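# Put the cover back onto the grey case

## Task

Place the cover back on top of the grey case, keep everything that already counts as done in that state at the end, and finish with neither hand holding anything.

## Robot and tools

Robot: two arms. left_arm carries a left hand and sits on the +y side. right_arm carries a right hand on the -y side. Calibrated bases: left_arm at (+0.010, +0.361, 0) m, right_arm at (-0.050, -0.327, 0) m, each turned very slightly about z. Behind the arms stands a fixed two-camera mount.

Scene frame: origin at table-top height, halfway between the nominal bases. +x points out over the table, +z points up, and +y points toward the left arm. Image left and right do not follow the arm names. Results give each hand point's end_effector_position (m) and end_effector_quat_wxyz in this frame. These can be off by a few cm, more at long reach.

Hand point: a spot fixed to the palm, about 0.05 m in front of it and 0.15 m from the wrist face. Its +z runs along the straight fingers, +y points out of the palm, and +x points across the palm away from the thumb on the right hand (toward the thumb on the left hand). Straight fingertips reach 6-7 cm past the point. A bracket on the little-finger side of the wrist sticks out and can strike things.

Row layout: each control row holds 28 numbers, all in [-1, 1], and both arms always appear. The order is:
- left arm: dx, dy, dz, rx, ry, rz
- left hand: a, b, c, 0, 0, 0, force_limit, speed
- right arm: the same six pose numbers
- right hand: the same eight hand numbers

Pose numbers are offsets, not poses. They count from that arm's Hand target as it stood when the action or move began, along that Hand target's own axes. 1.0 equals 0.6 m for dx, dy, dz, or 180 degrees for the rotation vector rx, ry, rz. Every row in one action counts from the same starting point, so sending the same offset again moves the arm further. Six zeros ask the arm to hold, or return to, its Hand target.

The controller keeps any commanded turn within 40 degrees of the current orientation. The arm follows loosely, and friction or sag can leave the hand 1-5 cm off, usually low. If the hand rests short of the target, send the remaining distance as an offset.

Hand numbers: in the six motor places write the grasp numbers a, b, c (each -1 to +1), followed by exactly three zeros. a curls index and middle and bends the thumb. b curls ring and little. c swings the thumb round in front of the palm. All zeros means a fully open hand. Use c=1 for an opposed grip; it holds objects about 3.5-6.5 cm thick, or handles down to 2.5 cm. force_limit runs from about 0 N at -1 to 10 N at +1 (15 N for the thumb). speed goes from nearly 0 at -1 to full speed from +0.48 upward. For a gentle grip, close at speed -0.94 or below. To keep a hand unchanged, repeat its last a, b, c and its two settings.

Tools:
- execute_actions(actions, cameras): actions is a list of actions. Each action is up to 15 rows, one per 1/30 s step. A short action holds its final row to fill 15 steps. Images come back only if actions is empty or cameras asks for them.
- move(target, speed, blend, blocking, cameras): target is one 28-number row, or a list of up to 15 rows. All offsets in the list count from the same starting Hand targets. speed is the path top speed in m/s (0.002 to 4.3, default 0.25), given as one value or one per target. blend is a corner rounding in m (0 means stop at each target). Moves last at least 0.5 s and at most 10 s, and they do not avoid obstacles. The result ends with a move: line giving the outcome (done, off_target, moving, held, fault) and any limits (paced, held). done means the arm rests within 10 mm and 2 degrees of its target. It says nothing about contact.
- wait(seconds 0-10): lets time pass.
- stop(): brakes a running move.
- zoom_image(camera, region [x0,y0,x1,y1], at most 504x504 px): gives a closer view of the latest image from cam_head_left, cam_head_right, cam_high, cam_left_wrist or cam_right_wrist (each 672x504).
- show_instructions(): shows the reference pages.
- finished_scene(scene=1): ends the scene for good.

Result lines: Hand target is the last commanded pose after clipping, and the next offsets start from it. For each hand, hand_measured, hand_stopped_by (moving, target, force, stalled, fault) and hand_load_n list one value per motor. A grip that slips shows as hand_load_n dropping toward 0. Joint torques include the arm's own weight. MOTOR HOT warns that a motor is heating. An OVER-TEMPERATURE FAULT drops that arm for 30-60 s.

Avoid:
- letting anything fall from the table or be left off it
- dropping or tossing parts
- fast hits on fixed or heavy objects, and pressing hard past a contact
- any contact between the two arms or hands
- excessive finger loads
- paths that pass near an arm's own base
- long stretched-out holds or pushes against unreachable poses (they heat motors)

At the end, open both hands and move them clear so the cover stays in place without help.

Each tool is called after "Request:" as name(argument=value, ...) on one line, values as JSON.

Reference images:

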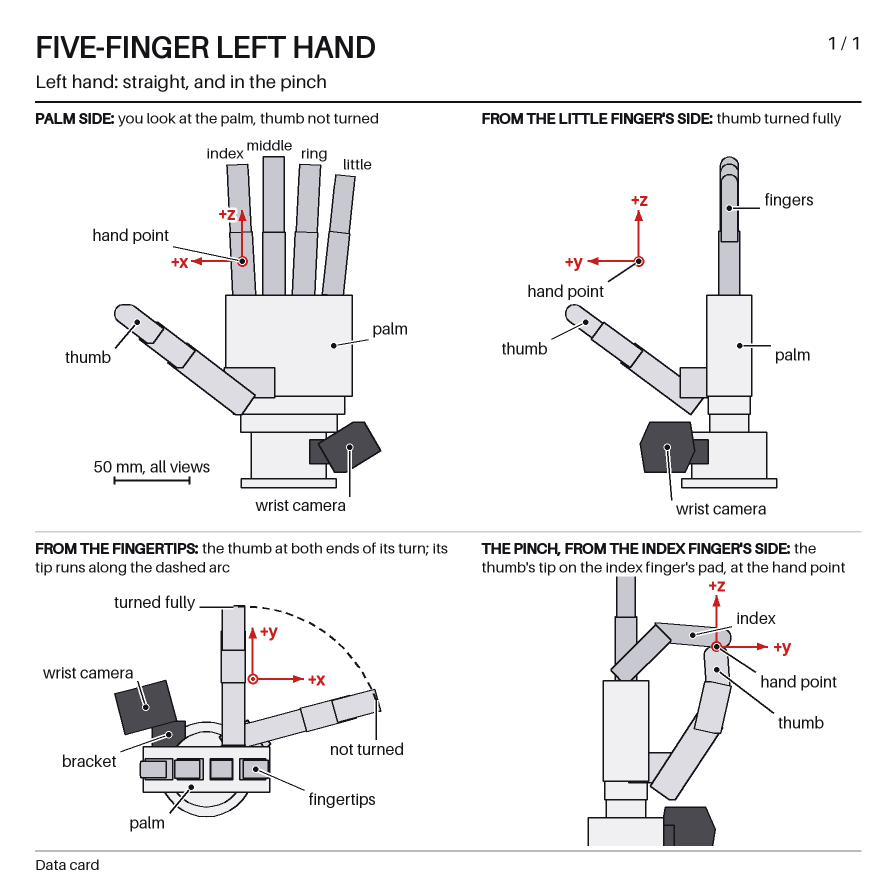

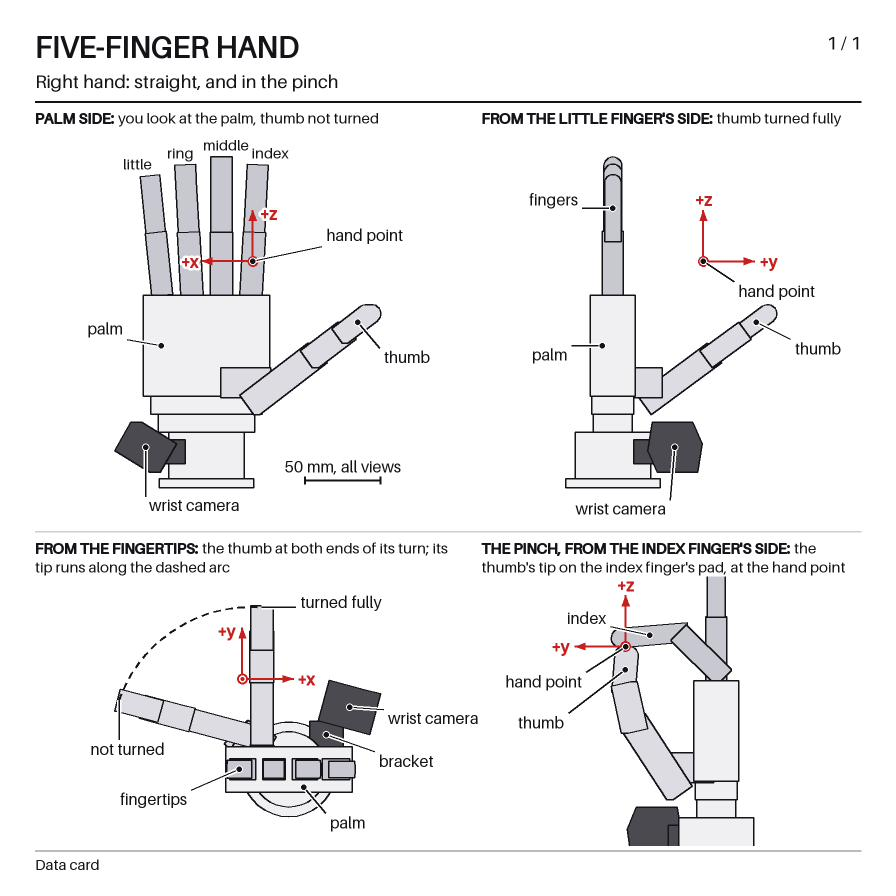

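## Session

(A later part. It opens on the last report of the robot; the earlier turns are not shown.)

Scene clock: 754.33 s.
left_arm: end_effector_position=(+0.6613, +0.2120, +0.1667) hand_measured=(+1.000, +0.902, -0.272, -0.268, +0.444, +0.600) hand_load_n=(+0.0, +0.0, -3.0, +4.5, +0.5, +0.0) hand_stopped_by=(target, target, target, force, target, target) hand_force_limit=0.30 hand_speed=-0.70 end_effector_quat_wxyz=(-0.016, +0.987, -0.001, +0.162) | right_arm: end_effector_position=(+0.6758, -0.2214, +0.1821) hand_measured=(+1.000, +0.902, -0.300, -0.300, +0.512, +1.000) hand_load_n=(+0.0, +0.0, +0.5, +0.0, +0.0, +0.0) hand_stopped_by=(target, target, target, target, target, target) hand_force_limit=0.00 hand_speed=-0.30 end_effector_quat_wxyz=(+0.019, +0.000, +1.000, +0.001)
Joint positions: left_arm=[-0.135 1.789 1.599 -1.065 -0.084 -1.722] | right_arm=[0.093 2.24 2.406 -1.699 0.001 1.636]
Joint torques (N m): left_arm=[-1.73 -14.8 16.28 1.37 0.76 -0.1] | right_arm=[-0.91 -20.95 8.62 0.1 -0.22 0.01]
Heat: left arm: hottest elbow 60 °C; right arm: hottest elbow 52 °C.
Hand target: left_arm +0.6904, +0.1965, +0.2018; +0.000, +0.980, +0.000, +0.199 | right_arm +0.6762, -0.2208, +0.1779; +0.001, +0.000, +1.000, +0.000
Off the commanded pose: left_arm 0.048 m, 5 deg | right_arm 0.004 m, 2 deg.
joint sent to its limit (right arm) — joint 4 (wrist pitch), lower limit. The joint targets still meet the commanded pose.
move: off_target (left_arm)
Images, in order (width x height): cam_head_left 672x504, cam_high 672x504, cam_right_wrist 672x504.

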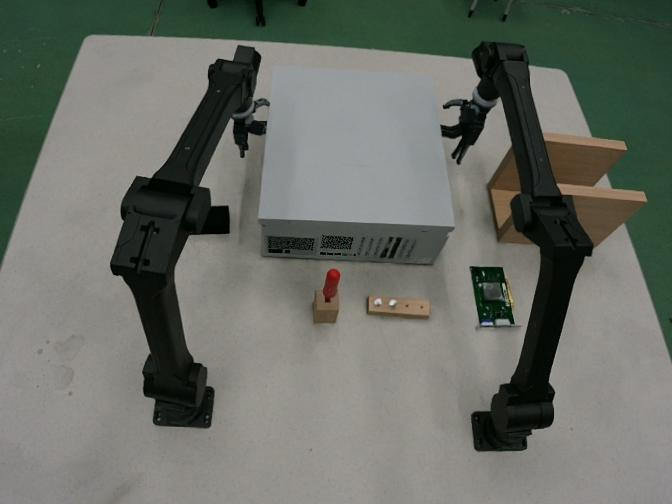

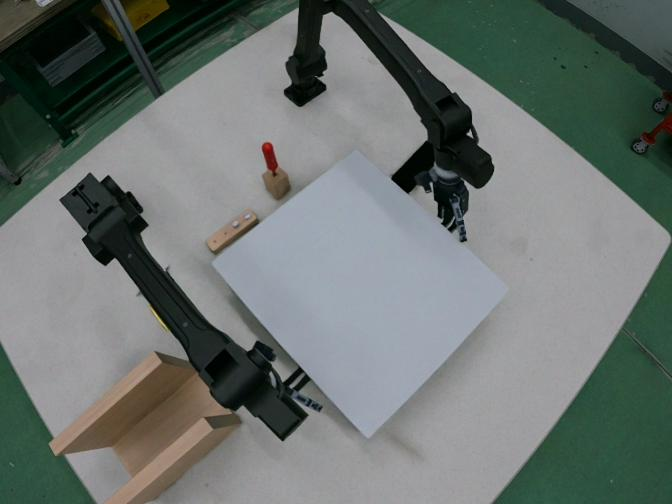

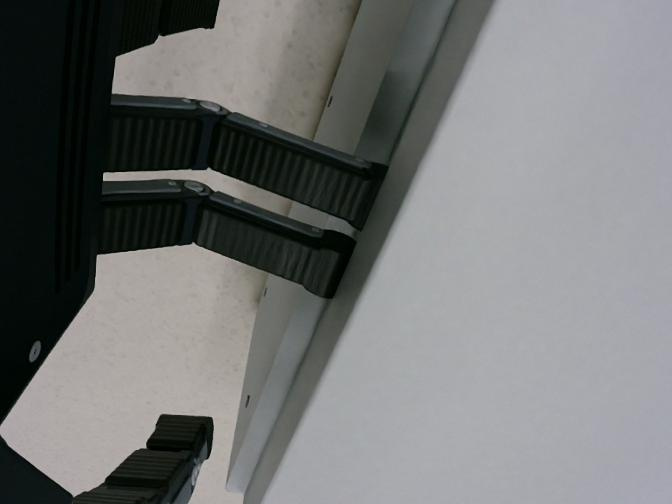

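Request:
move(target=[0,0,0,0,0,0,0.65,0.0,0.2,0,0,0,0.3,-0.7,0,0,0.03,0,0,0,0.65,0,0,0,0,0,0.0,-0.3], speed=0.04, cameras=["cam_right_wrist","cam_high"])

Request:
zoom_image(camera="cam_high", region=[320, 350, 420, 450])

Scene clock: 755.60 s.
left_arm: end_effector_position=(+0.6614, +0.2119, +0.1669) hand_measured=(+1.000, +0.902, -0.272, -0.268, +0.444, +0.600) hand_load_n=(+0.0, +0.0, -3.0, +3.5, +0.5, +0.5) hand_stopped_by=(target, target, target, force, target, target) hand_force_limit=0.30 hand_speed=-0.70 end_effector_quat_wxyz=(-0.016, +0.987, -0.001, +0.162) | right_arm: end_effector_position=(+0.6766, -0.2215, +0.1705) hand_measured=(+1.000, +0.902, -0.300, -0.300, +0.512, +1.000) hand_load_n=(+0.0, +0.0, -1.0, +0.0, +0.0, +0.0) hand_stopped_by=(target, target, target, target, target, target) hand_force_limit=0.00 hand_speed=-0.30 end_effector_quat_wxyz=(+0.011, +0.000, +1.000, +0.000)
Joint positions: left_arm=[-0.135 1.789 1.6 -1.065 -0.084 -1.722] | right_arm=[0.093 2.256 2.406 -1.699 0.001 1.636]
Joint torques (N m): left_arm=[-0.97 -15.09 16.32 1.26 0.74 -0.2] | right_arm=[-0.79 -20.54 8.39 0.06 -0.13 -0.01]
Heat: left arm: hottest elbow 60 °C; right arm: hottest elbow 52 °C.
Hand target: left_arm +0.6904, +0.1964, +0.2020; +0.000, +0.980, +0.000, +0.199 | right_arm +0.6762, -0.2208, +0.1597; +0.000, +0.000, +1.000, +0.000
Off the commanded pose: left_arm 0.048 m, 5 deg | right_arm 0.011 m, 1 deg.
joint sent to its limit (right arm) — joint 4 (wrist pitch), lower limit. The joint targets still meet the commanded pose.
move: off_target (left_arm, right_arm)
Images, in order (width x height): cam_high 672x504, cam_right_wrist 672x504.

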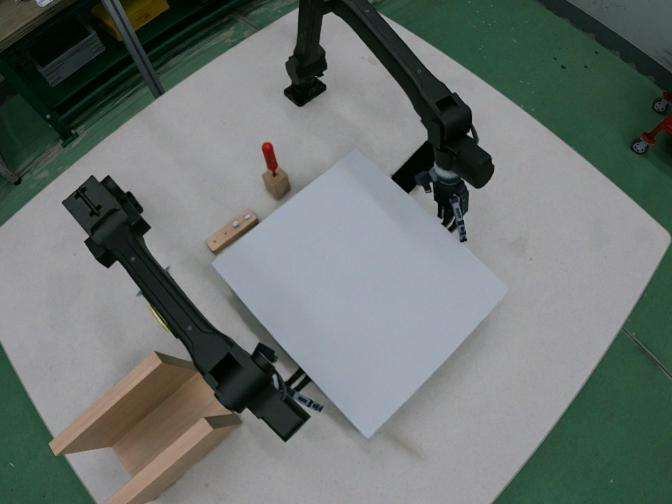

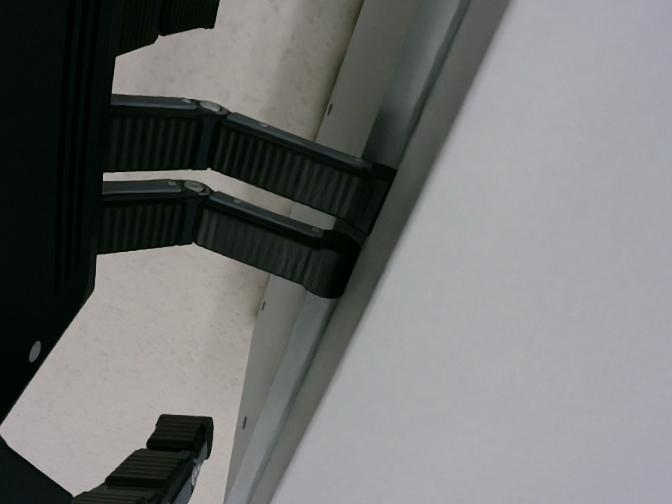

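Scaled by 5.040 from the camera's 672x504 image, which has a finer 960x720 frame.

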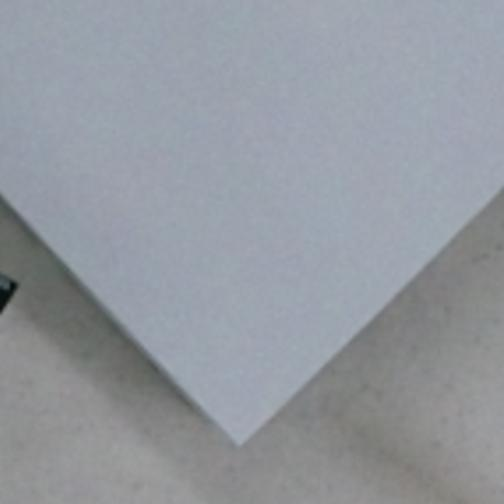

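Request:
move(target=[[0,0,0,0,0,0,0.65,0.0,0.2,0,0,0,0.3,-0.7,0,0,-0.095,0,0,0,0.65,0,0,0,0,0,0.0,-0.3],[0.0307,0,0.013,0,0,0,0.65,0.0,0.2,0,0,0,0.3,-0.7,0.0667,0,-0.095,0,0,0,0.65,0,0,0,0,0,0.0,-0.3]], speed=0.05, cameras=["cam_right_wrist","cam_left_wrist","cam_high","cam_head_left"])

Request:
zoom_image(camera="cam_high", region=[320, 350, 420, 450])

Request:
zoom_image(camera="cam_high", region=[420, 260, 520, 360])

Request:
zoom_image(camera="cam_high", region=[310, 110, 410, 210])

Request:
zoom_image(camera="cam_high", region=[170, 220, 270, 320])

Scene clock: 762.47 s.
left_arm: end_effector_position=(+0.6816, +0.2113, +0.1676) hand_measured=(+1.000, +0.902, -0.272, -0.268, +0.444, +0.600) hand_load_n=(+0.0, +0.0, -1.5, +3.0, +0.0, +0.5) hand_stopped_by=(target, target, target, force, target, target) hand_force_limit=0.30 hand_speed=-0.70 end_effector_quat_wxyz=(-0.016, +0.987, -0.005, +0.162) | right_arm: end_effector_position=(+0.6395, -0.2246, +0.1861) hand_measured=(+1.000, +0.902, -0.300, -0.300, +0.512, +1.000) hand_load_n=(+0.0, +0.0, +3.5, +0.0, +0.0, +0.0) hand_stopped_by=(target, target, target, target, target, target) hand_force_limit=0.00 hand_speed=-0.30 end_effector_quat_wxyz=(-0.007, +0.002, +1.000, -0.003)
Joint positions: left_arm=[-0.129 1.842 1.676 -1.087 -0.08 -1.71] | right_arm=[0.093 2.145 2.258 -1.699 0.004 1.641]
Joint torques (N m): left_arm=[-1.96 -15.33 16.17 1.43 0.71 -0.19] | right_arm=[-0.62 -23.77 8.75 -0.06 -0.35 -0.01]
Heat: left arm: hottest elbow 61 °C; right arm: hottest elbow 50 °C.
Hand target: left_arm +0.7105, +0.1964, +0.2020; +0.000, +0.980, +0.000, +0.199 | right_arm +0.6361, -0.2208, +0.2168; +0.000, +0.000, +1.000, +0.000
Off the commanded pose: left_arm 0.047 m, 5 deg | right_arm 0.031 m, 1 deg.
joint sent to its limit (right arm) — joint 4 (wrist pitch), lower limit. The joint targets still meet the commanded pose.
move: off_target (left_arm, right_arm)
Images, in order (width x height): cam_head_left 672x504, cam_high 672x504, cam_left_wrist 672x504, cam_right_wrist 672x504.

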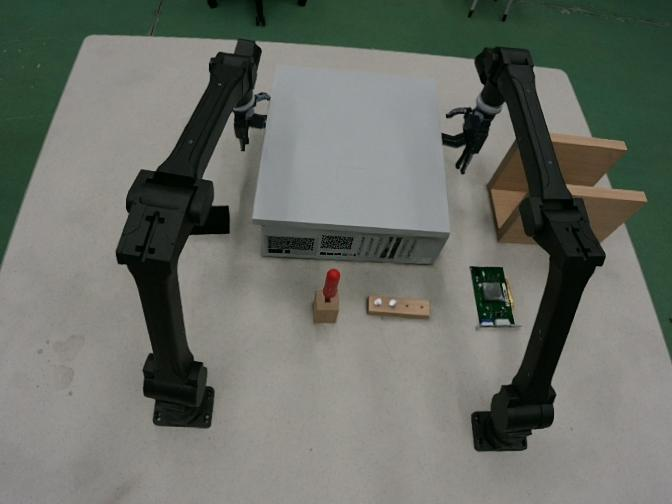

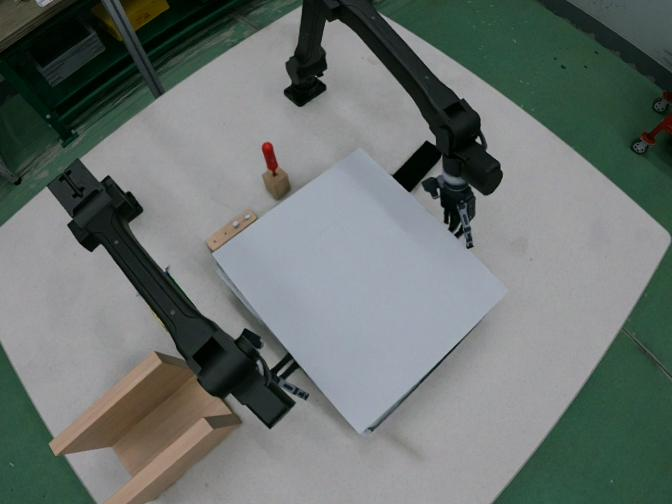

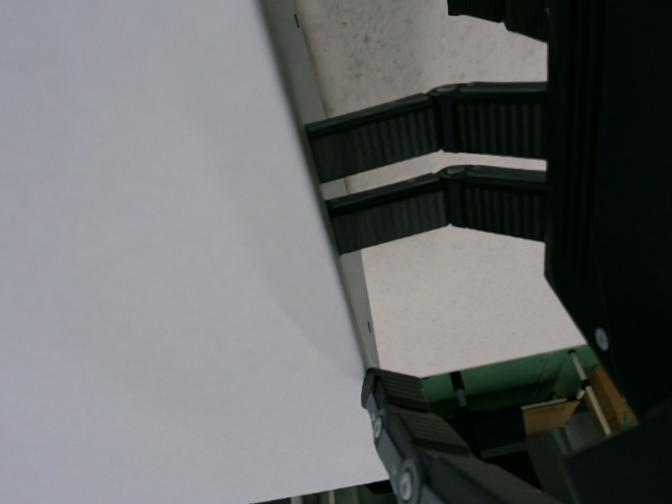

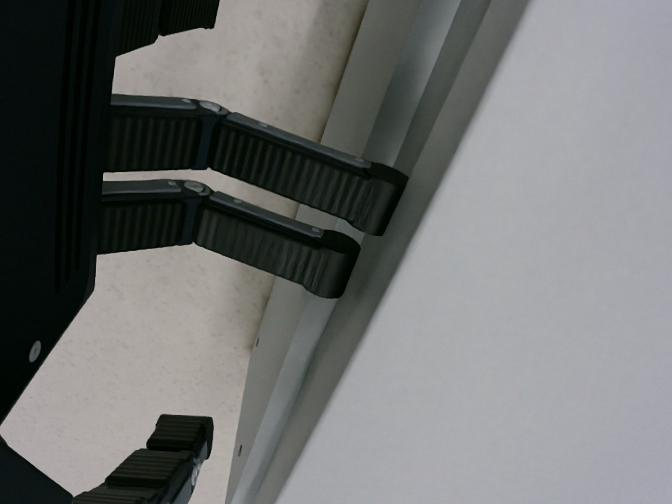

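Scaled by 5.040 from the camera's 672x504 image, which has a finer 960x720 frame.

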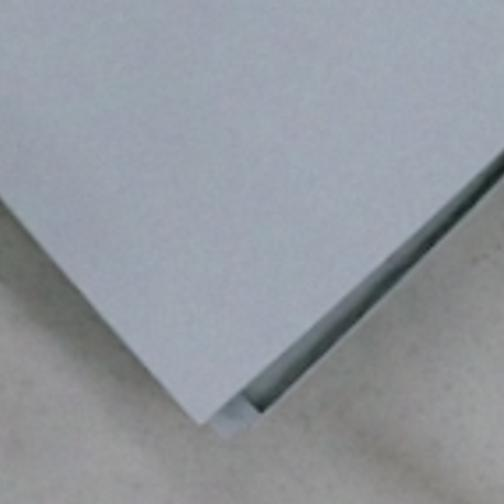

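Scaled by 5.040 from the camera's 672x504 image, which has a finer 960x720 frame.

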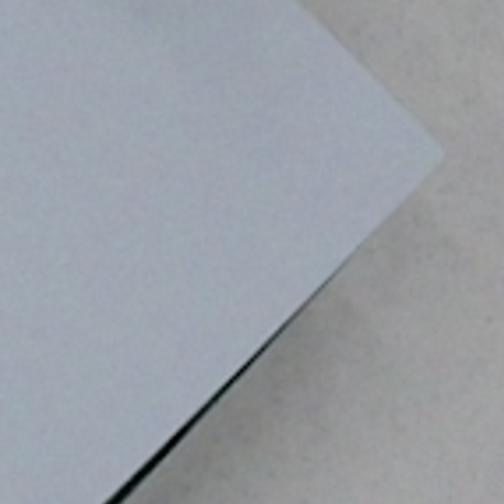

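Scaled by 5.040 from the camera's 672x504 image, which has a finer 960x720 frame.

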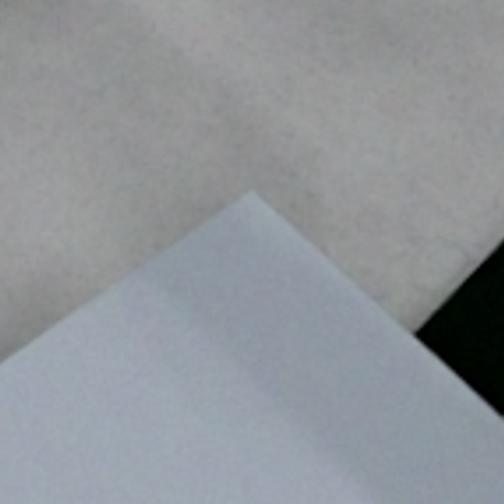

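Scaled by 5.040 from the camera's 672x504 image, which has a finer 960x720 frame.

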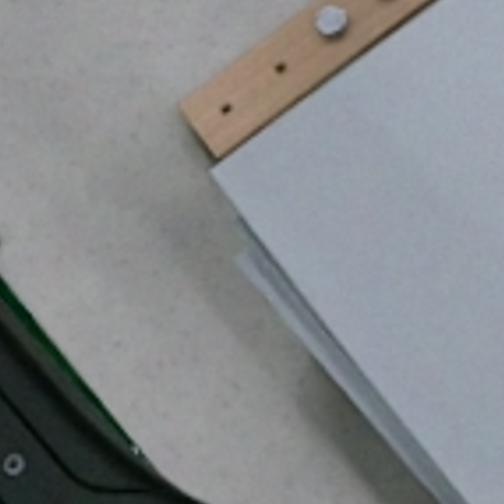

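Request:
zoom_image(camera="cam_head_left", region=[250, 190, 380, 275])

Request:
zoom_image(camera="cam_head_left", region=[340, 190, 470, 275])

Request:
zoom_image(camera="cam_right_wrist", region=[230, 0, 560, 504])

Scaled by 3.877 from the camera's 672x504 image, which has a finer 960x720 frame.

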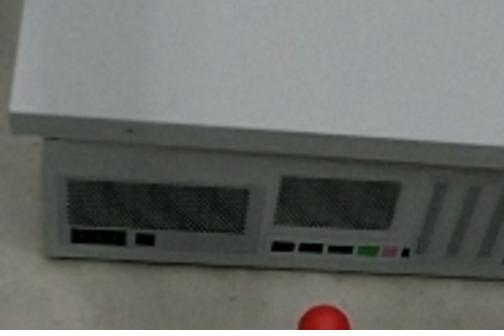

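Scaled by 3.877 from the camera's 672x504 image, which has a finer 960x720 frame.

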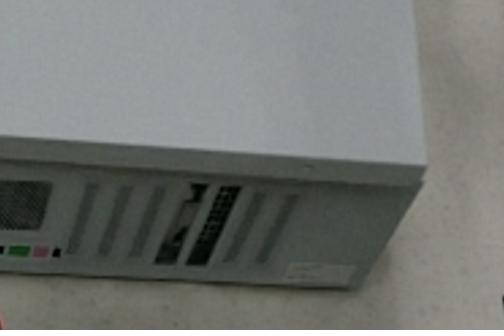

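Scaled by 1.000.

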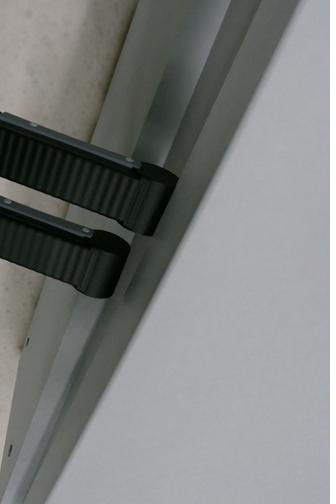

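Request:
move(target=[[0,0,0,0,0,0,0.65,0.0,0.2,0,0,0,0.3,-0.7,0,-0.006,0.085,0,0,0,0.65,0,0,0,0,0,0.0,-0.3]], speed=0.05, cameras=["cam_right_wrist","cam_high"])

Request:
zoom_image(camera="cam_high", region=[170, 150, 450, 450])

Scene clock: 772.50 s.
left_arm: end_effector_position=(+0.6821, +0.2114, +0.1675) hand_measured=(+1.000, +0.902, -0.272, -0.268, +0.444, +0.600) hand_load_n=(+0.0, +0.0, -2.5, +3.5, +0.0, +0.5) hand_stopped_by=(target, target, target, force, target, target) hand_force_limit=0.30 hand_speed=-0.70 end_effector_quat_wxyz=(-0.015, +0.987, -0.005, +0.162) | right_arm: end_effector_position=(+0.6358, -0.2244, +0.1587) hand_measured=(+1.000, +0.902, -0.300, -0.300, +0.512, +1.000) hand_load_n=(+0.0, +0.0, +0.0, +0.0, +0.0, +0.0) hand_stopped_by=(target, target, target, target, target, target) hand_force_limit=0.00 hand_speed=-0.30 end_effector_quat_wxyz=(-0.008, +0.002, +1.000, -0.001)
Joint positions: left_arm=[-0.129 1.844 1.678 -1.088 -0.08 -1.71] | right_arm=[0.093 2.126 2.155 -1.617 0.002 1.641]
Joint torques (N m): left_arm=[-1.85 -15.09 16.08 1.4 0.68 -0.17] | right_arm=[-0.97 -21.48 8.03 0.57 -0.14 -0.07]
Heat: left arm: hottest elbow 61 °C; right arm: hottest elbow 49 °C.
Hand target: left_arm +0.7104, +0.1965, +0.2020; +0.000, +0.980, +0.000, +0.199 | right_arm +0.6362, -0.2244, +0.1658; +0.000, +0.000, +1.000, +0.000
Off the commanded pose: left_arm 0.047 m, 5 deg | right_arm 0.007 m, 1 deg.
move: off_target (left_arm)
Images, in order (width x height): cam_high 672x504, cam_right_wrist 672x504.

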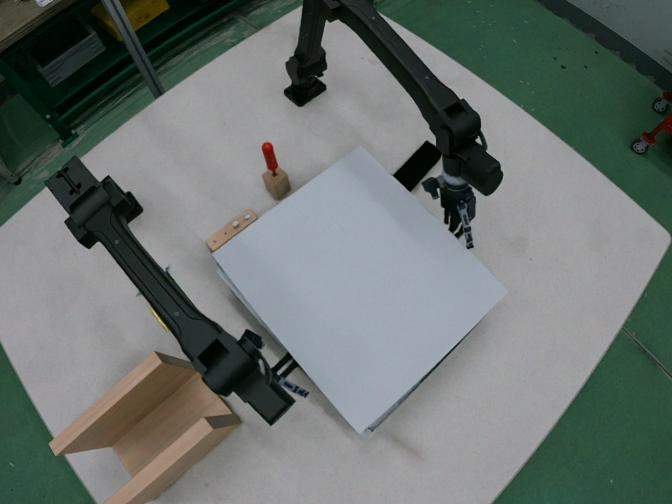

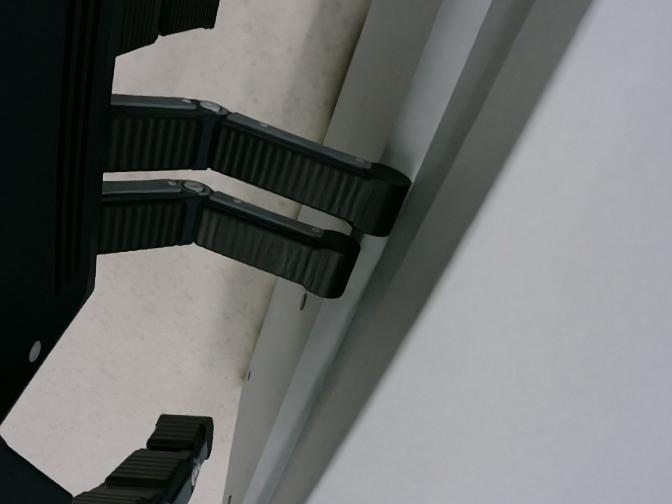

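Scaled by 1.680 from the camera's 672x504 image, which has a finer 960x720 frame.

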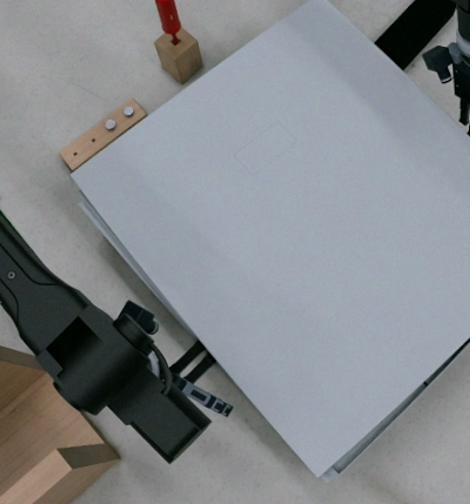

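Request:
move(target=[[0,0,0,0,0,0,0.65,0.0,0.2,0,0,0,0.3,-0.7,0,0.0,-0.014,0,0,0,0.65,0,0,0,0,0,0.0,-0.3],[0,0,0,0,0,0,0.65,0.0,0.2,0,0,0,0.3,-0.7,0,0.02,-0.014,0,0,0,0.65,0,0,0,0,0,0.0,-0.3]], speed=0.05, cameras=["cam_right_wrist"])

Scene clock: 774.50 s.
left_arm: end_effector_position=(+0.6821, +0.2114, +0.1675) hand_measured=(+1.000, +0.902, -0.272, -0.268, +0.444, +0.600) hand_load_n=(+0.0, +0.0, -3.0, +3.0, +0.0, +0.0) hand_stopped_by=(target, target, target, force, target, target) hand_force_limit=0.30 hand_speed=-0.70 end_effector_quat_wxyz=(-0.015, +0.987, -0.005, +0.162) | right_arm: end_effector_position=(+0.6346, -0.2242, +0.1586) hand_measured=(+1.000, +0.902, -0.300, -0.300, +0.512, +1.000) hand_load_n=(+0.0, +0.0, +0.0, -0.5, +0.0, -0.5) hand_stopped_by=(target, target, target, target, target, target) hand_force_limit=0.00 hand_speed=-0.30 end_effector_quat_wxyz=(-0.010, +0.002, +1.000, -0.002)
Joint positions: left_arm=[-0.129 1.844 1.678 -1.088 -0.08 -1.71] | right_arm=[0.094 2.126 2.155 -1.621 0.002 1.641]
Joint torques (N m): left_arm=[-1.14 -15.38 16.12 1.36 0.69 -0.2] | right_arm=[0.38 -21.19 10.07 -0.23 -0.16 0.09]
Heat: left arm: hottest elbow 61 °C; right arm: hottest elbow 48 °C.
Hand target: left_arm +0.7104, +0.1965, +0.2020; +0.000, +0.980, +0.000, +0.199 | right_arm +0.6362, -0.2124, +0.1742; +0.000, +0.000, +1.000, +0.000
Off the commanded pose: left_arm 0.047 m, 5 deg | right_arm 0.020 m, 1 deg.
move: off_target (left_arm, right_arm)
Images, in order (width x height): cam_right_wrist 672x504.

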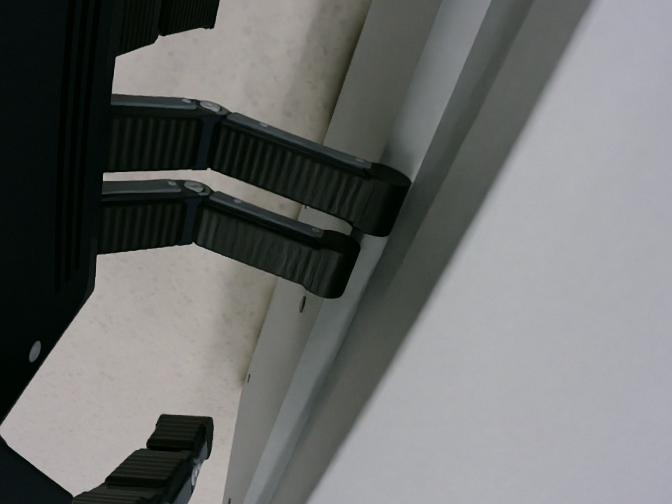

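Request:
execute_actions(actions=[], cameras=["all"])

Scene clock: 776.37 s.
left_arm: end_effector_position=(+0.6821, +0.2114, +0.1675) hand_measured=(+1.000, +0.902, -0.272, -0.268, +0.444, +0.600) hand_load_n=(+0.0, +0.0, -2.5, +3.0, +0.0, +0.0) hand_stopped_by=(target, target, target, force, target, target) hand_force_limit=0.30 hand_speed=-0.70 end_effector_quat_wxyz=(-0.015, +0.987, -0.005, +0.162) | right_arm: end_effector_position=(+0.6347, -0.2242, +0.1586) hand_measured=(+1.000, +0.902, -0.300, -0.300, +0.512, +1.000) hand_load_n=(+0.0, +0.0, +0.0, -0.5, +0.0, +0.0) hand_stopped_by=(target, target, target, target, target, target) hand_force_limit=0.00 hand_speed=-0.30 end_effector_quat_wxyz=(-0.010, +0.002, +1.000, -0.002)
Joint positions: left_arm=[-0.129 1.844 1.678 -1.088 -0.08 -1.71] | right_arm=[0.094 2.126 2.155 -1.621 0.002 1.642]
Joint velocities: within noise
Joint torques (N m): left_arm=[-1.38 -15.38 16.2 1.17 0.71 -0.15] | right_arm=[0.32 -21.19 10.09 -0.25 -0.16 0.09]
Heat: left arm: hottest elbow 62 °C; right arm: hottest elbow 48 °C.
Hand target: left_arm +0.7104, +0.1965, +0.2020; +0.000, +0.980, +0.000, +0.199 | right_arm +0.6362, -0.2124, +0.1742; +0.000, +0.001, +1.000, +0.000
Off the commanded pose: left_arm 0.047 m, 5 deg | right_arm 0.020 m, 1 deg.

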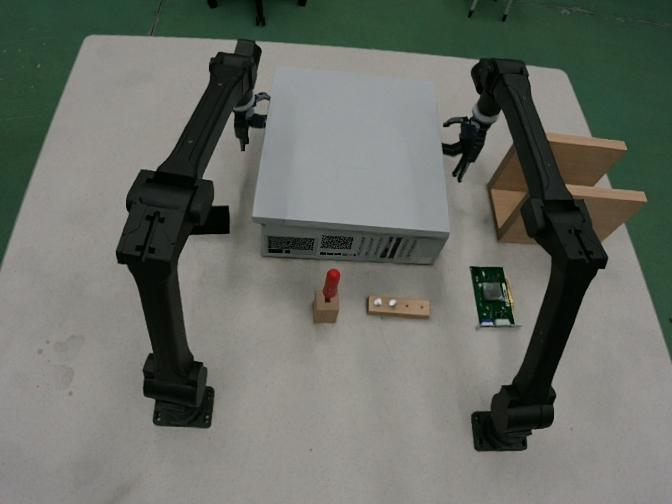

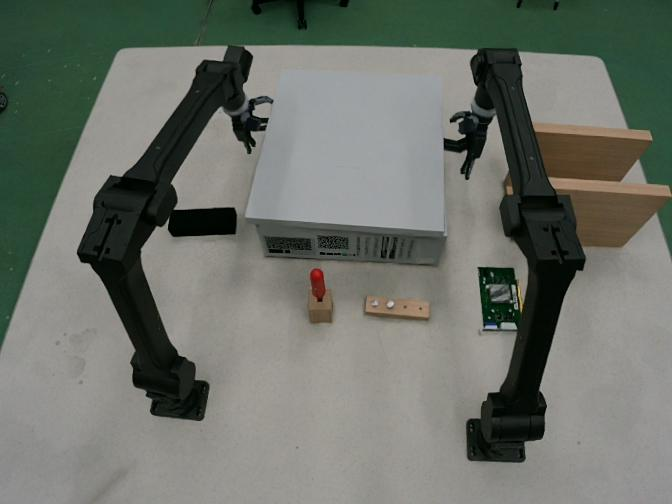

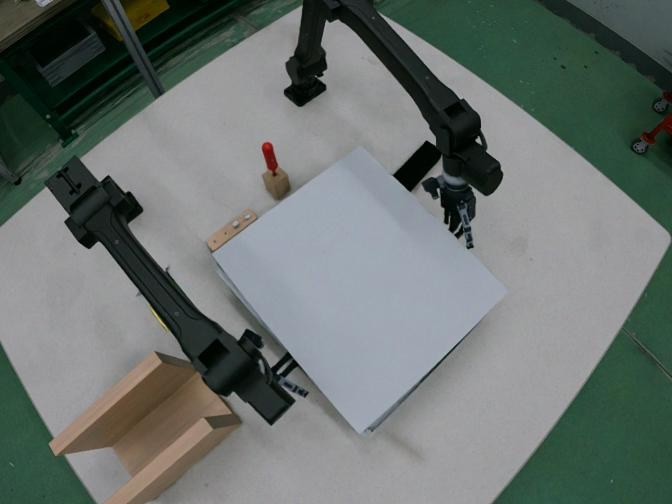

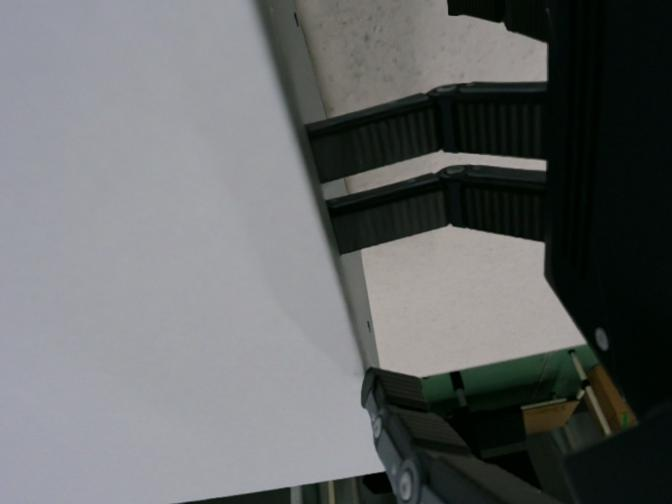

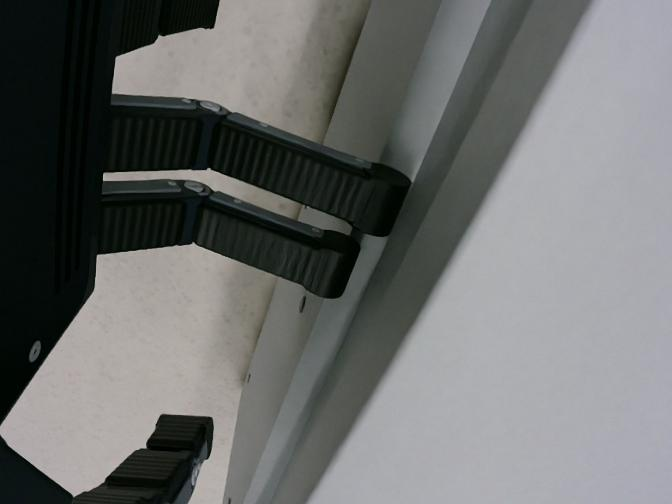

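Request:
move(target=[0,0,0,0,0,0,0.65,0.0,0.2,0,0,0,0.3,-0.7,0,-0.0193,-0.0133,0,0,0,0.65,0,0,0,0,0,0.0,-0.3], speed=0.1)

Scene clock: 778.63 s.
left_arm: end_effector_position=(+0.6821, +0.2114, +0.1675) hand_measured=(+1.000, +0.902, -0.272, -0.268, +0.444, +0.600) hand_load_n=(+0.0, +0.0, -2.5, +3.0, +0.0, +0.5) hand_stopped_by=(target, target, target, force, target, target) hand_force_limit=0.30 hand_speed=-0.70 end_effector_quat_wxyz=(-0.015, +0.987, -0.005, +0.162) | right_arm: end_effector_position=(+0.6300, -0.2245, +0.1582) hand_measured=(+1.000, +0.902, -0.300, -0.300, +0.512, +1.000) hand_load_n=(+0.0, +0.0, +0.0, -0.5, +0.0, +0.0) hand_stopped_by=(target, target, target, target, target, target) hand_force_limit=0.00 hand_speed=-0.30 end_effector_quat_wxyz=(-0.019, +0.002, +1.000, -0.002)
Joint positions: left_arm=[-0.129 1.844 1.678 -1.088 -0.08 -1.71] | right_arm=[0.094 2.126 2.155 -1.638 0.002 1.642]
Joint torques (N m): left_arm=[-0.03 -15.27 15.87 1.22 0.7 -0.23] | right_arm=[-0.91 -21.36 11.36 -0.35 -0.14 -0.08]
Heat: left arm: hottest elbow 63 °C; right arm: hottest elbow 48 °C.
Hand target: left_arm +0.7104, +0.1965, +0.2020; +0.000, +0.980, +0.000, +0.199 | right_arm +0.6362, -0.2240, +0.1821; +0.000, +0.001, +1.000, +0.000
Off the commanded pose: left_arm 0.047 m, 5 deg | right_arm 0.025 m, 2 deg.
move: off_target (left_arm, right_arm)

Request:
move(target=[0,0,0,0,0,0,0.65,0.0,0.2,0,0,0,0.3,-0.7,0,0,-0.0167,0,0,0,0.65,0,0,0,0,0,0.0,-0.3], speed=0.1)

Request:
move(target=[0,0,0,0,0,0,0.65,0.0,0.2,0,0,0,0.3,-0.7,0,0,-0.0167,0,0,0,0.65,0,0,0,0,0,0.0,-0.3], speed=0.1)

Scene clock: 781.10 s.
left_arm: end_effector_position=(+0.6821, +0.2114, +0.1675) hand_measured=(+1.000, +0.902, -0.272, -0.268, +0.444, +0.600) hand_load_n=(+0.0, +0.0, -2.5, +3.0, +0.0, +0.5) hand_stopped_by=(target, target, target, force, target, target) hand_force_limit=0.30 hand_speed=-0.70 end_effector_quat_wxyz=(-0.015, +0.987, -0.005, +0.162) | right_arm: end_effector_position=(+0.6231, -0.2250, +0.1582) hand_measured=(+1.000, +0.902, -0.300, -0.300, +0.512, +1.000) hand_load_n=(+0.0, +0.0, +0.0, +0.0, -0.5, +0.0) hand_stopped_by=(target, target, target, target, target, target) hand_force_limit=0.00 hand_speed=-0.30 end_effector_quat_wxyz=(-0.032, +0.002, +0.999, -0.003)
Joint positions: left_arm=[-0.129 1.844 1.678 -1.088 -0.08 -1.71] | right_arm=[0.094 2.126 2.156 -1.666 0.002 1.642]
Joint torques (N m): left_arm=[-1.61 -15.38 16.2 1.44 0.74 -0.2] | right_arm=[-1.03 -21.48 13.12 -0.32 -0.14 -0.08]
Heat: left arm: hottest elbow 63 °C; right arm: hottest elbow 48 °C.
Hand target: left_arm +0.7104, +0.1965, +0.2020; +0.000, +0.980, +0.000, +0.199 | right_arm +0.6362, -0.2240, +0.1922; +0.000, +0.001, +1.000, +0.000
Off the commanded pose: left_arm 0.047 m, 5 deg | right_arm 0.036 m, 4 deg.
move: off_target (left_arm, right_arm)

Scene clock: 782.03 s.
left_arm: end_effector_position=(+0.6821, +0.2114, +0.1675) hand_measured=(+1.000, +0.902, -0.272, -0.268, +0.444, +0.600) hand_load_n=(+0.0, +0.5, -2.5, +3.0, +0.0, +0.0) hand_stopped_by=(target, target, target, force, target, target) hand_force_limit=0.30 hand_speed=-0.70 end_effector_quat_wxyz=(-0.015, +0.987, -0.005, +0.162) | right_arm: end_effector_position=(+0.6235, -0.2250, +0.1705) hand_measured=(+1.000, +0.902, -0.300, -0.300, +0.512, +1.000) hand_load_n=(+0.0, +0.0, +0.0, +0.0, +0.0, +0.0) hand_stopped_by=(target, target, target, target, target, target) hand_force_limit=0.00 hand_speed=-0.30 end_effector_quat_wxyz=(-0.030, +0.002, +1.000, -0.003)
Joint positions: left_arm=[-0.129 1.844 1.678 -1.088 -0.08 -1.71] | right_arm=[0.094 2.126 2.188 -1.694 0.002 1.642]
Joint torques (N m): left_arm=[-0.97 -15.09 16.06 1.47 0.72 -0.18] | right_arm=[-0.91 -21.13 13.16 -0.29 -0.14 -0.08]
Heat: left arm: hottest elbow 64 °C; right arm: hottest elbow 48 °C.
Hand target: left_arm +0.7104, +0.1965, +0.2020; +0.000, +0.980, +0.000, +0.199 | right_arm +0.6362, -0.2240, +0.2021; +0.000, +0.001, +1.000, +0.000
Off the commanded pose: left_arm 0.047 m, 5 deg | right_arm 0.034 m, 4 deg.
joint sent to its limit (right arm) — joint 4 (wrist pitch), lower limit. The joint targets still meet the commanded pose.
move: off_target (left_arm, right_arm)

Request:
move(target=[0,0,0,0,0,0,0.65,0.0,0.2,0,0,0,0.3,-0.7,-0.025,0,-0.0083,0,0,0,0.65,0,0,0,0,0,0.0,-0.3], speed=0.1)

Scene clock: 783.53 s.
left_arm: end_effector_position=(+0.6823, +0.2114, +0.1674) hand_measured=(+1.000, +0.902, -0.272, -0.268, +0.444, +0.600) hand_load_n=(+0.0, +0.0, -3.0, +3.5, +0.0, +0.0) hand_stopped_by=(target, target, target, force, target, target) hand_force_limit=0.30 hand_speed=-0.70 end_effector_quat_wxyz=(-0.015, +0.987, -0.005, +0.162) | right_arm: end_effector_position=(+0.6348, -0.2262, +0.1809) hand_measured=(+1.000, +0.902, -0.300, -0.300, +0.512, +1.000) hand_load_n=(+0.0, +0.0, +1.5, +0.0, +0.0, +0.0) hand_stopped_by=(target, target, target, target, target, target) hand_force_limit=0.00 hand_speed=-0.30 end_effector_quat_wxyz=(-0.015, +0.004, +1.000, -0.003)
Joint positions: left_arm=[-0.129 1.844 1.678 -1.088 -0.08 -1.71] | right_arm=[0.091 2.14 2.237 -1.698 0.004 1.642]
Joint torques (N m): left_arm=[-1.67 -15.38 16.01 1.32 0.74 -0.24] | right_arm=[-0.97 -19.9 13.93 -0.1 -0.34 -0.07]
Heat: left arm: hottest elbow 64 °C; right arm: hottest elbow 48 °C.
Hand target: left_arm +0.7104, +0.1965, +0.2020; +0.000, +0.980, +0.000, +0.199 | right_arm +0.6512, -0.2241, +0.2071; +0.000, +0.001, +1.000, +0.000
Off the commanded pose: left_arm 0.047 m, 5 deg | right_arm 0.031 m, 2 deg.
joint sent to its limit (right arm) — joint 4 (wrist pitch), lower limit. The joint targets still meet the commanded pose.
move: off_target (left_arm, right_arm)

Request:
wait(seconds=0, cameras=["cam_right_wrist", "cam_high"])

Request:
zoom_image(camera="cam_high", region=[320, 350, 420, 450])

Request:
zoom_image(camera="cam_high", region=[170, 220, 270, 320])

Scene clock: 783.87 s.
left_arm: end_effector_position=(+0.6823, +0.2114, +0.1674) hand_measured=(+1.000, +0.902, -0.272, -0.268, +0.444, +0.600) hand_load_n=(+0.0, +0.0, -3.0, +4.0, +0.0, +0.0) hand_stopped_by=(target, target, target, force, target, target) hand_force_limit=0.30 hand_speed=-0.70 end_effector_quat_wxyz=(-0.015, +0.987, -0.005, +0.162) | right_arm: end_effector_position=(+0.6348, -0.2262, +0.1809) hand_measured=(+1.000, +0.902, -0.300, -0.300, +0.512, +1.000) hand_load_n=(+0.0, +0.0, +1.0, +0.0, +0.0, +0.0) hand_stopped_by=(target, target, target, target, target, target) hand_force_limit=0.00 hand_speed=-0.30 end_effector_quat_wxyz=(-0.015, +0.004, +1.000, -0.003)
Joint positions: left_arm=[-0.129 1.844 1.678 -1.088 -0.08 -1.71] | right_arm=[0.091 2.14 2.237 -1.698 0.004 1.642]
Joint torques (N m): left_arm=[-1.38 -15.56 16.17 1.4 0.71 -0.21] | right_arm=[-0.91 -20.07 13.94 -0.09 -0.34 -0.07]
Heat: left arm: hottest elbow 64 °C; right arm: hottest elbow 48 °C.
Hand target: left_arm +0.7104, +0.1965, +0.2020; +0.000, +0.980, +0.000, +0.199 | right_arm +0.6511, -0.2241, +0.2071; +0.000, +0.001, +1.000, +0.000
Off the commanded pose: left_arm 0.047 m, 5 deg | right_arm 0.031 m, 2 deg.
Images, in order (width x height): cam_high 672x504, cam_right_wrist 672x504.

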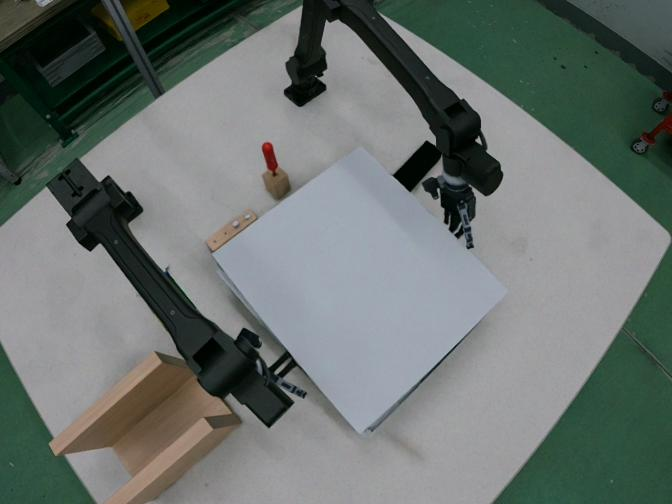

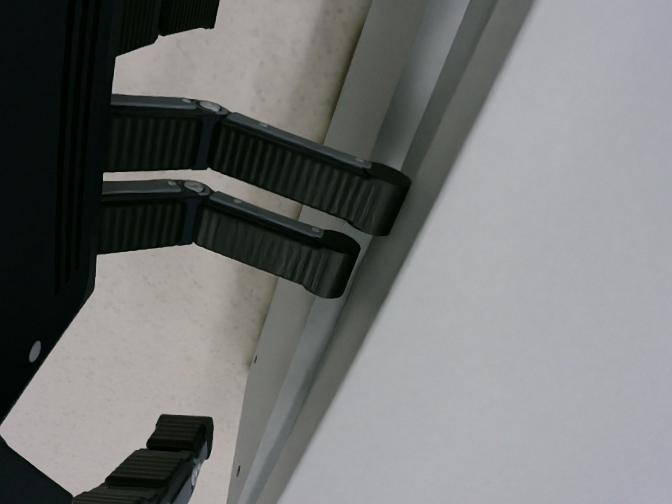

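Scaled by 5.040 from the camera's 672x504 image, which has a finer 960x720 frame.

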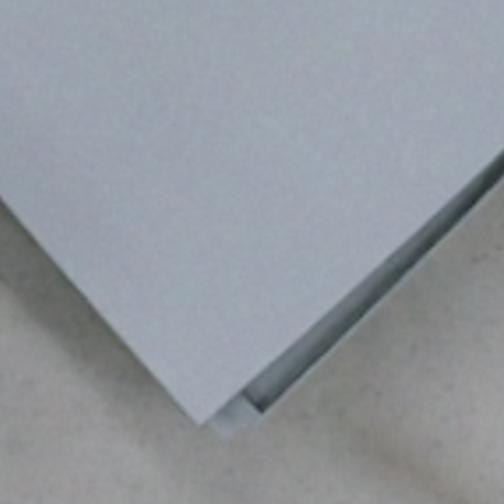

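Scaled by 5.040 from the camera's 672x504 image, which has a finer 960x720 frame.

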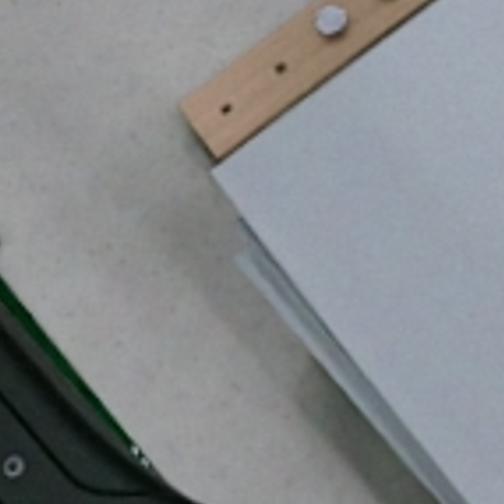

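Request:
zoom_image(camera="cam_right_wrist", region=[260, 130, 510, 330])

Scaled by 2.016 from the camera's 672x504 image, which has a finer 960x720 frame.

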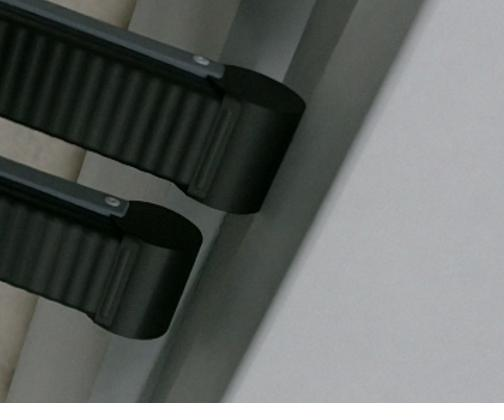

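Request:
move(target=[0,0,0,0,0,0,0.65,0.0,0.2,0,0,0,0.3,-0.7,0,0.0167,0,0,0,0,0.65,0,0,0,0,0,0.0,-0.3], speed=0.1, cameras=["cam_right_wrist"])

Scene clock: 785.80 s.
left_arm: end_effector_position=(+0.6823, +0.2114, +0.1674) hand_measured=(+1.000, +0.902, -0.272, -0.268, +0.444, +0.600) hand_load_n=(+0.0, +0.0, -3.0, +4.0, +0.0, +0.5) hand_stopped_by=(target, target, target, force, target, target) hand_force_limit=0.30 hand_speed=-0.70 end_effector_quat_wxyz=(-0.015, +0.987, -0.005, +0.162) | right_arm: end_effector_position=(+0.6348, -0.2262, +0.1809) hand_measured=(+1.000, +0.902, -0.300, -0.300, +0.512, +1.000) hand_load_n=(+0.0, +0.0, +1.5, +0.0, +0.0, +0.0) hand_stopped_by=(target, target, target, target, target, target) hand_force_limit=0.00 hand_speed=-0.30 end_effector_quat_wxyz=(-0.015, +0.004, +1.000, -0.003)
Joint positions: left_arm=[-0.129 1.844 1.678 -1.088 -0.08 -1.71] | right_arm=[0.091 2.14 2.237 -1.698 0.004 1.642]
Joint torques (N m): left_arm=[-1.55 -15.56 15.99 1.37 0.7 -0.2] | right_arm=[0.15 -20.01 14.06 -0.08 -0.37 0.07]
Heat: left arm: hottest elbow 64 °C; right arm: hottest elbow 49 °C.
Hand target: left_arm +0.7104, +0.1965, +0.2020; +0.000, +0.980, +0.000, +0.199 | right_arm +0.6511, -0.2141, +0.2072; +0.000, +0.001, +1.000, +0.000
Off the commanded pose: left_arm 0.047 m, 5 deg | right_arm 0.033 m, 2 deg.
joint sent to its limit (right arm) — joint 4 (wrist pitch), lower limit. The joint targets still meet the commanded pose.
move: off_target (left_arm, right_arm)
Images, in order (width x height): cam_right_wrist 672x504.

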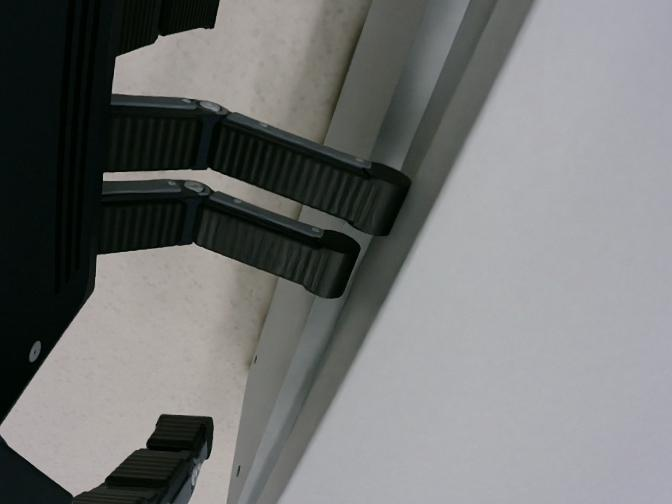

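Request:
move(target=[0,0,0,0,0,0,0.65,0.0,0.2,0,0,0,0.3,-0.7,0,0.0117,0,0,0,0,0.65,0,0,0,0,0,0.0,-0.3], speed=0.1)

Request:
move(target=[0,0,0,0,0,0,0.65,0.0,0.2,0,0,0,0.3,-0.7,0,0.0117,0,0,0,0,0.65,0,0,0,0,0,0.0,-0.3], speed=0.1)

Scene clock: 787.00 s.
left_arm: end_effector_position=(+0.6823, +0.2114, +0.1674) hand_measured=(+1.000, +0.902, -0.272, -0.268, +0.444, +0.600) hand_load_n=(+0.0, +0.0, -3.0, +3.5, +0.0, +0.0) hand_stopped_by=(target, target, target, force, target, target) hand_force_limit=0.30 hand_speed=-0.70 end_effector_quat_wxyz=(-0.015, +0.987, -0.005, +0.162) | right_arm: end_effector_position=(+0.6355, -0.2262, +0.1808) hand_measured=(+1.000, +0.902, -0.300, -0.300, +0.512, +1.000) hand_load_n=(+0.0, +0.0, +2.0, +0.0, +0.0, +0.0) hand_stopped_by=(target, target, target, target, target, target) hand_force_limit=0.00 hand_speed=-0.30 end_effector_quat_wxyz=(-0.015, +0.004, +1.000, -0.003)
Joint positions: left_arm=[-0.129 1.844 1.678 -1.088 -0.08 -1.71] | right_arm=[0.091 2.142 2.24 -1.699 0.004 1.642]
Joint torques (N m): left_arm=[-1.49 -16.09 16.36 1.1 0.74 -0.18] | right_arm=[0.97 -20.19 13.93 -0.05 -0.39 0.14]
Heat: left arm: hottest elbow 64 °C; right arm: hottest elbow 49 °C.
Hand target: left_arm +0.7104, +0.1965, +0.2020; +0.000, +0.980, +0.000, +0.199 | right_arm +0.6512, -0.2072, +0.2071; +0.000, +0.000, +1.000, +0.000
Off the commanded pose: left_arm 0.047 m, 5 deg | right_arm 0.036 m, 2 deg.
joint sent to its limit (right arm) — joint 4 (wrist pitch), lower limit. The joint targets still meet the commanded pose.
move: off_target (left_arm, right_arm)

Scene clock: 787.80 s.
left_arm: end_effector_position=(+0.6823, +0.2114, +0.1672) hand_measured=(+1.000, +0.902, -0.272, -0.268, +0.444, +0.600) hand_load_n=(+0.0, +0.0, -3.0, +4.0, +0.0, +0.5) hand_stopped_by=(target, target, target, force, target, target) hand_force_limit=0.30 hand_speed=-0.70 end_effector_quat_wxyz=(-0.015, +0.987, -0.004, +0.162) | right_arm: end_effector_position=(+0.6359, -0.2256, +0.1806) hand_measured=(+1.000, +0.902, -0.300, -0.300, +0.512, +1.000) hand_load_n=(+0.0, +0.0, +1.5, +0.0, +0.0, +0.0) hand_stopped_by=(target, target, target, target, target, target) hand_force_limit=0.00 hand_speed=-0.30 end_effector_quat_wxyz=(-0.015, +0.008, +1.000, -0.003)
Joint positions: left_arm=[-0.129 1.844 1.678 -1.088 -0.08 -1.71] | right_arm=[0.093 2.142 2.24 -1.699 0.004 1.651]
Joint torques (N m): left_arm=[-1.55 -15.5 16.02 1.25 0.71 -0.21] | right_arm=[1.73 -20.13 14.01 -0.03 -0.4 0.17]
Heat: left arm: hottest elbow 64 °C; right arm: hottest elbow 49 °C.
Hand target: left_arm +0.7104, +0.1964, +0.2019; +0.000, +0.980, +0.000, +0.199 | right_arm +0.6512, -0.2000, +0.2071; +0.000, +0.000, +1.000, +0.000
Off the commanded pose: left_arm 0.047 m, 5 deg | right_arm 0.040 m, 2 deg.
joint sent to its limit (right arm) — joint 4 (wrist pitch), lower limit. The joint targets still meet the commanded pose.
move: off_target (left_arm, right_arm)


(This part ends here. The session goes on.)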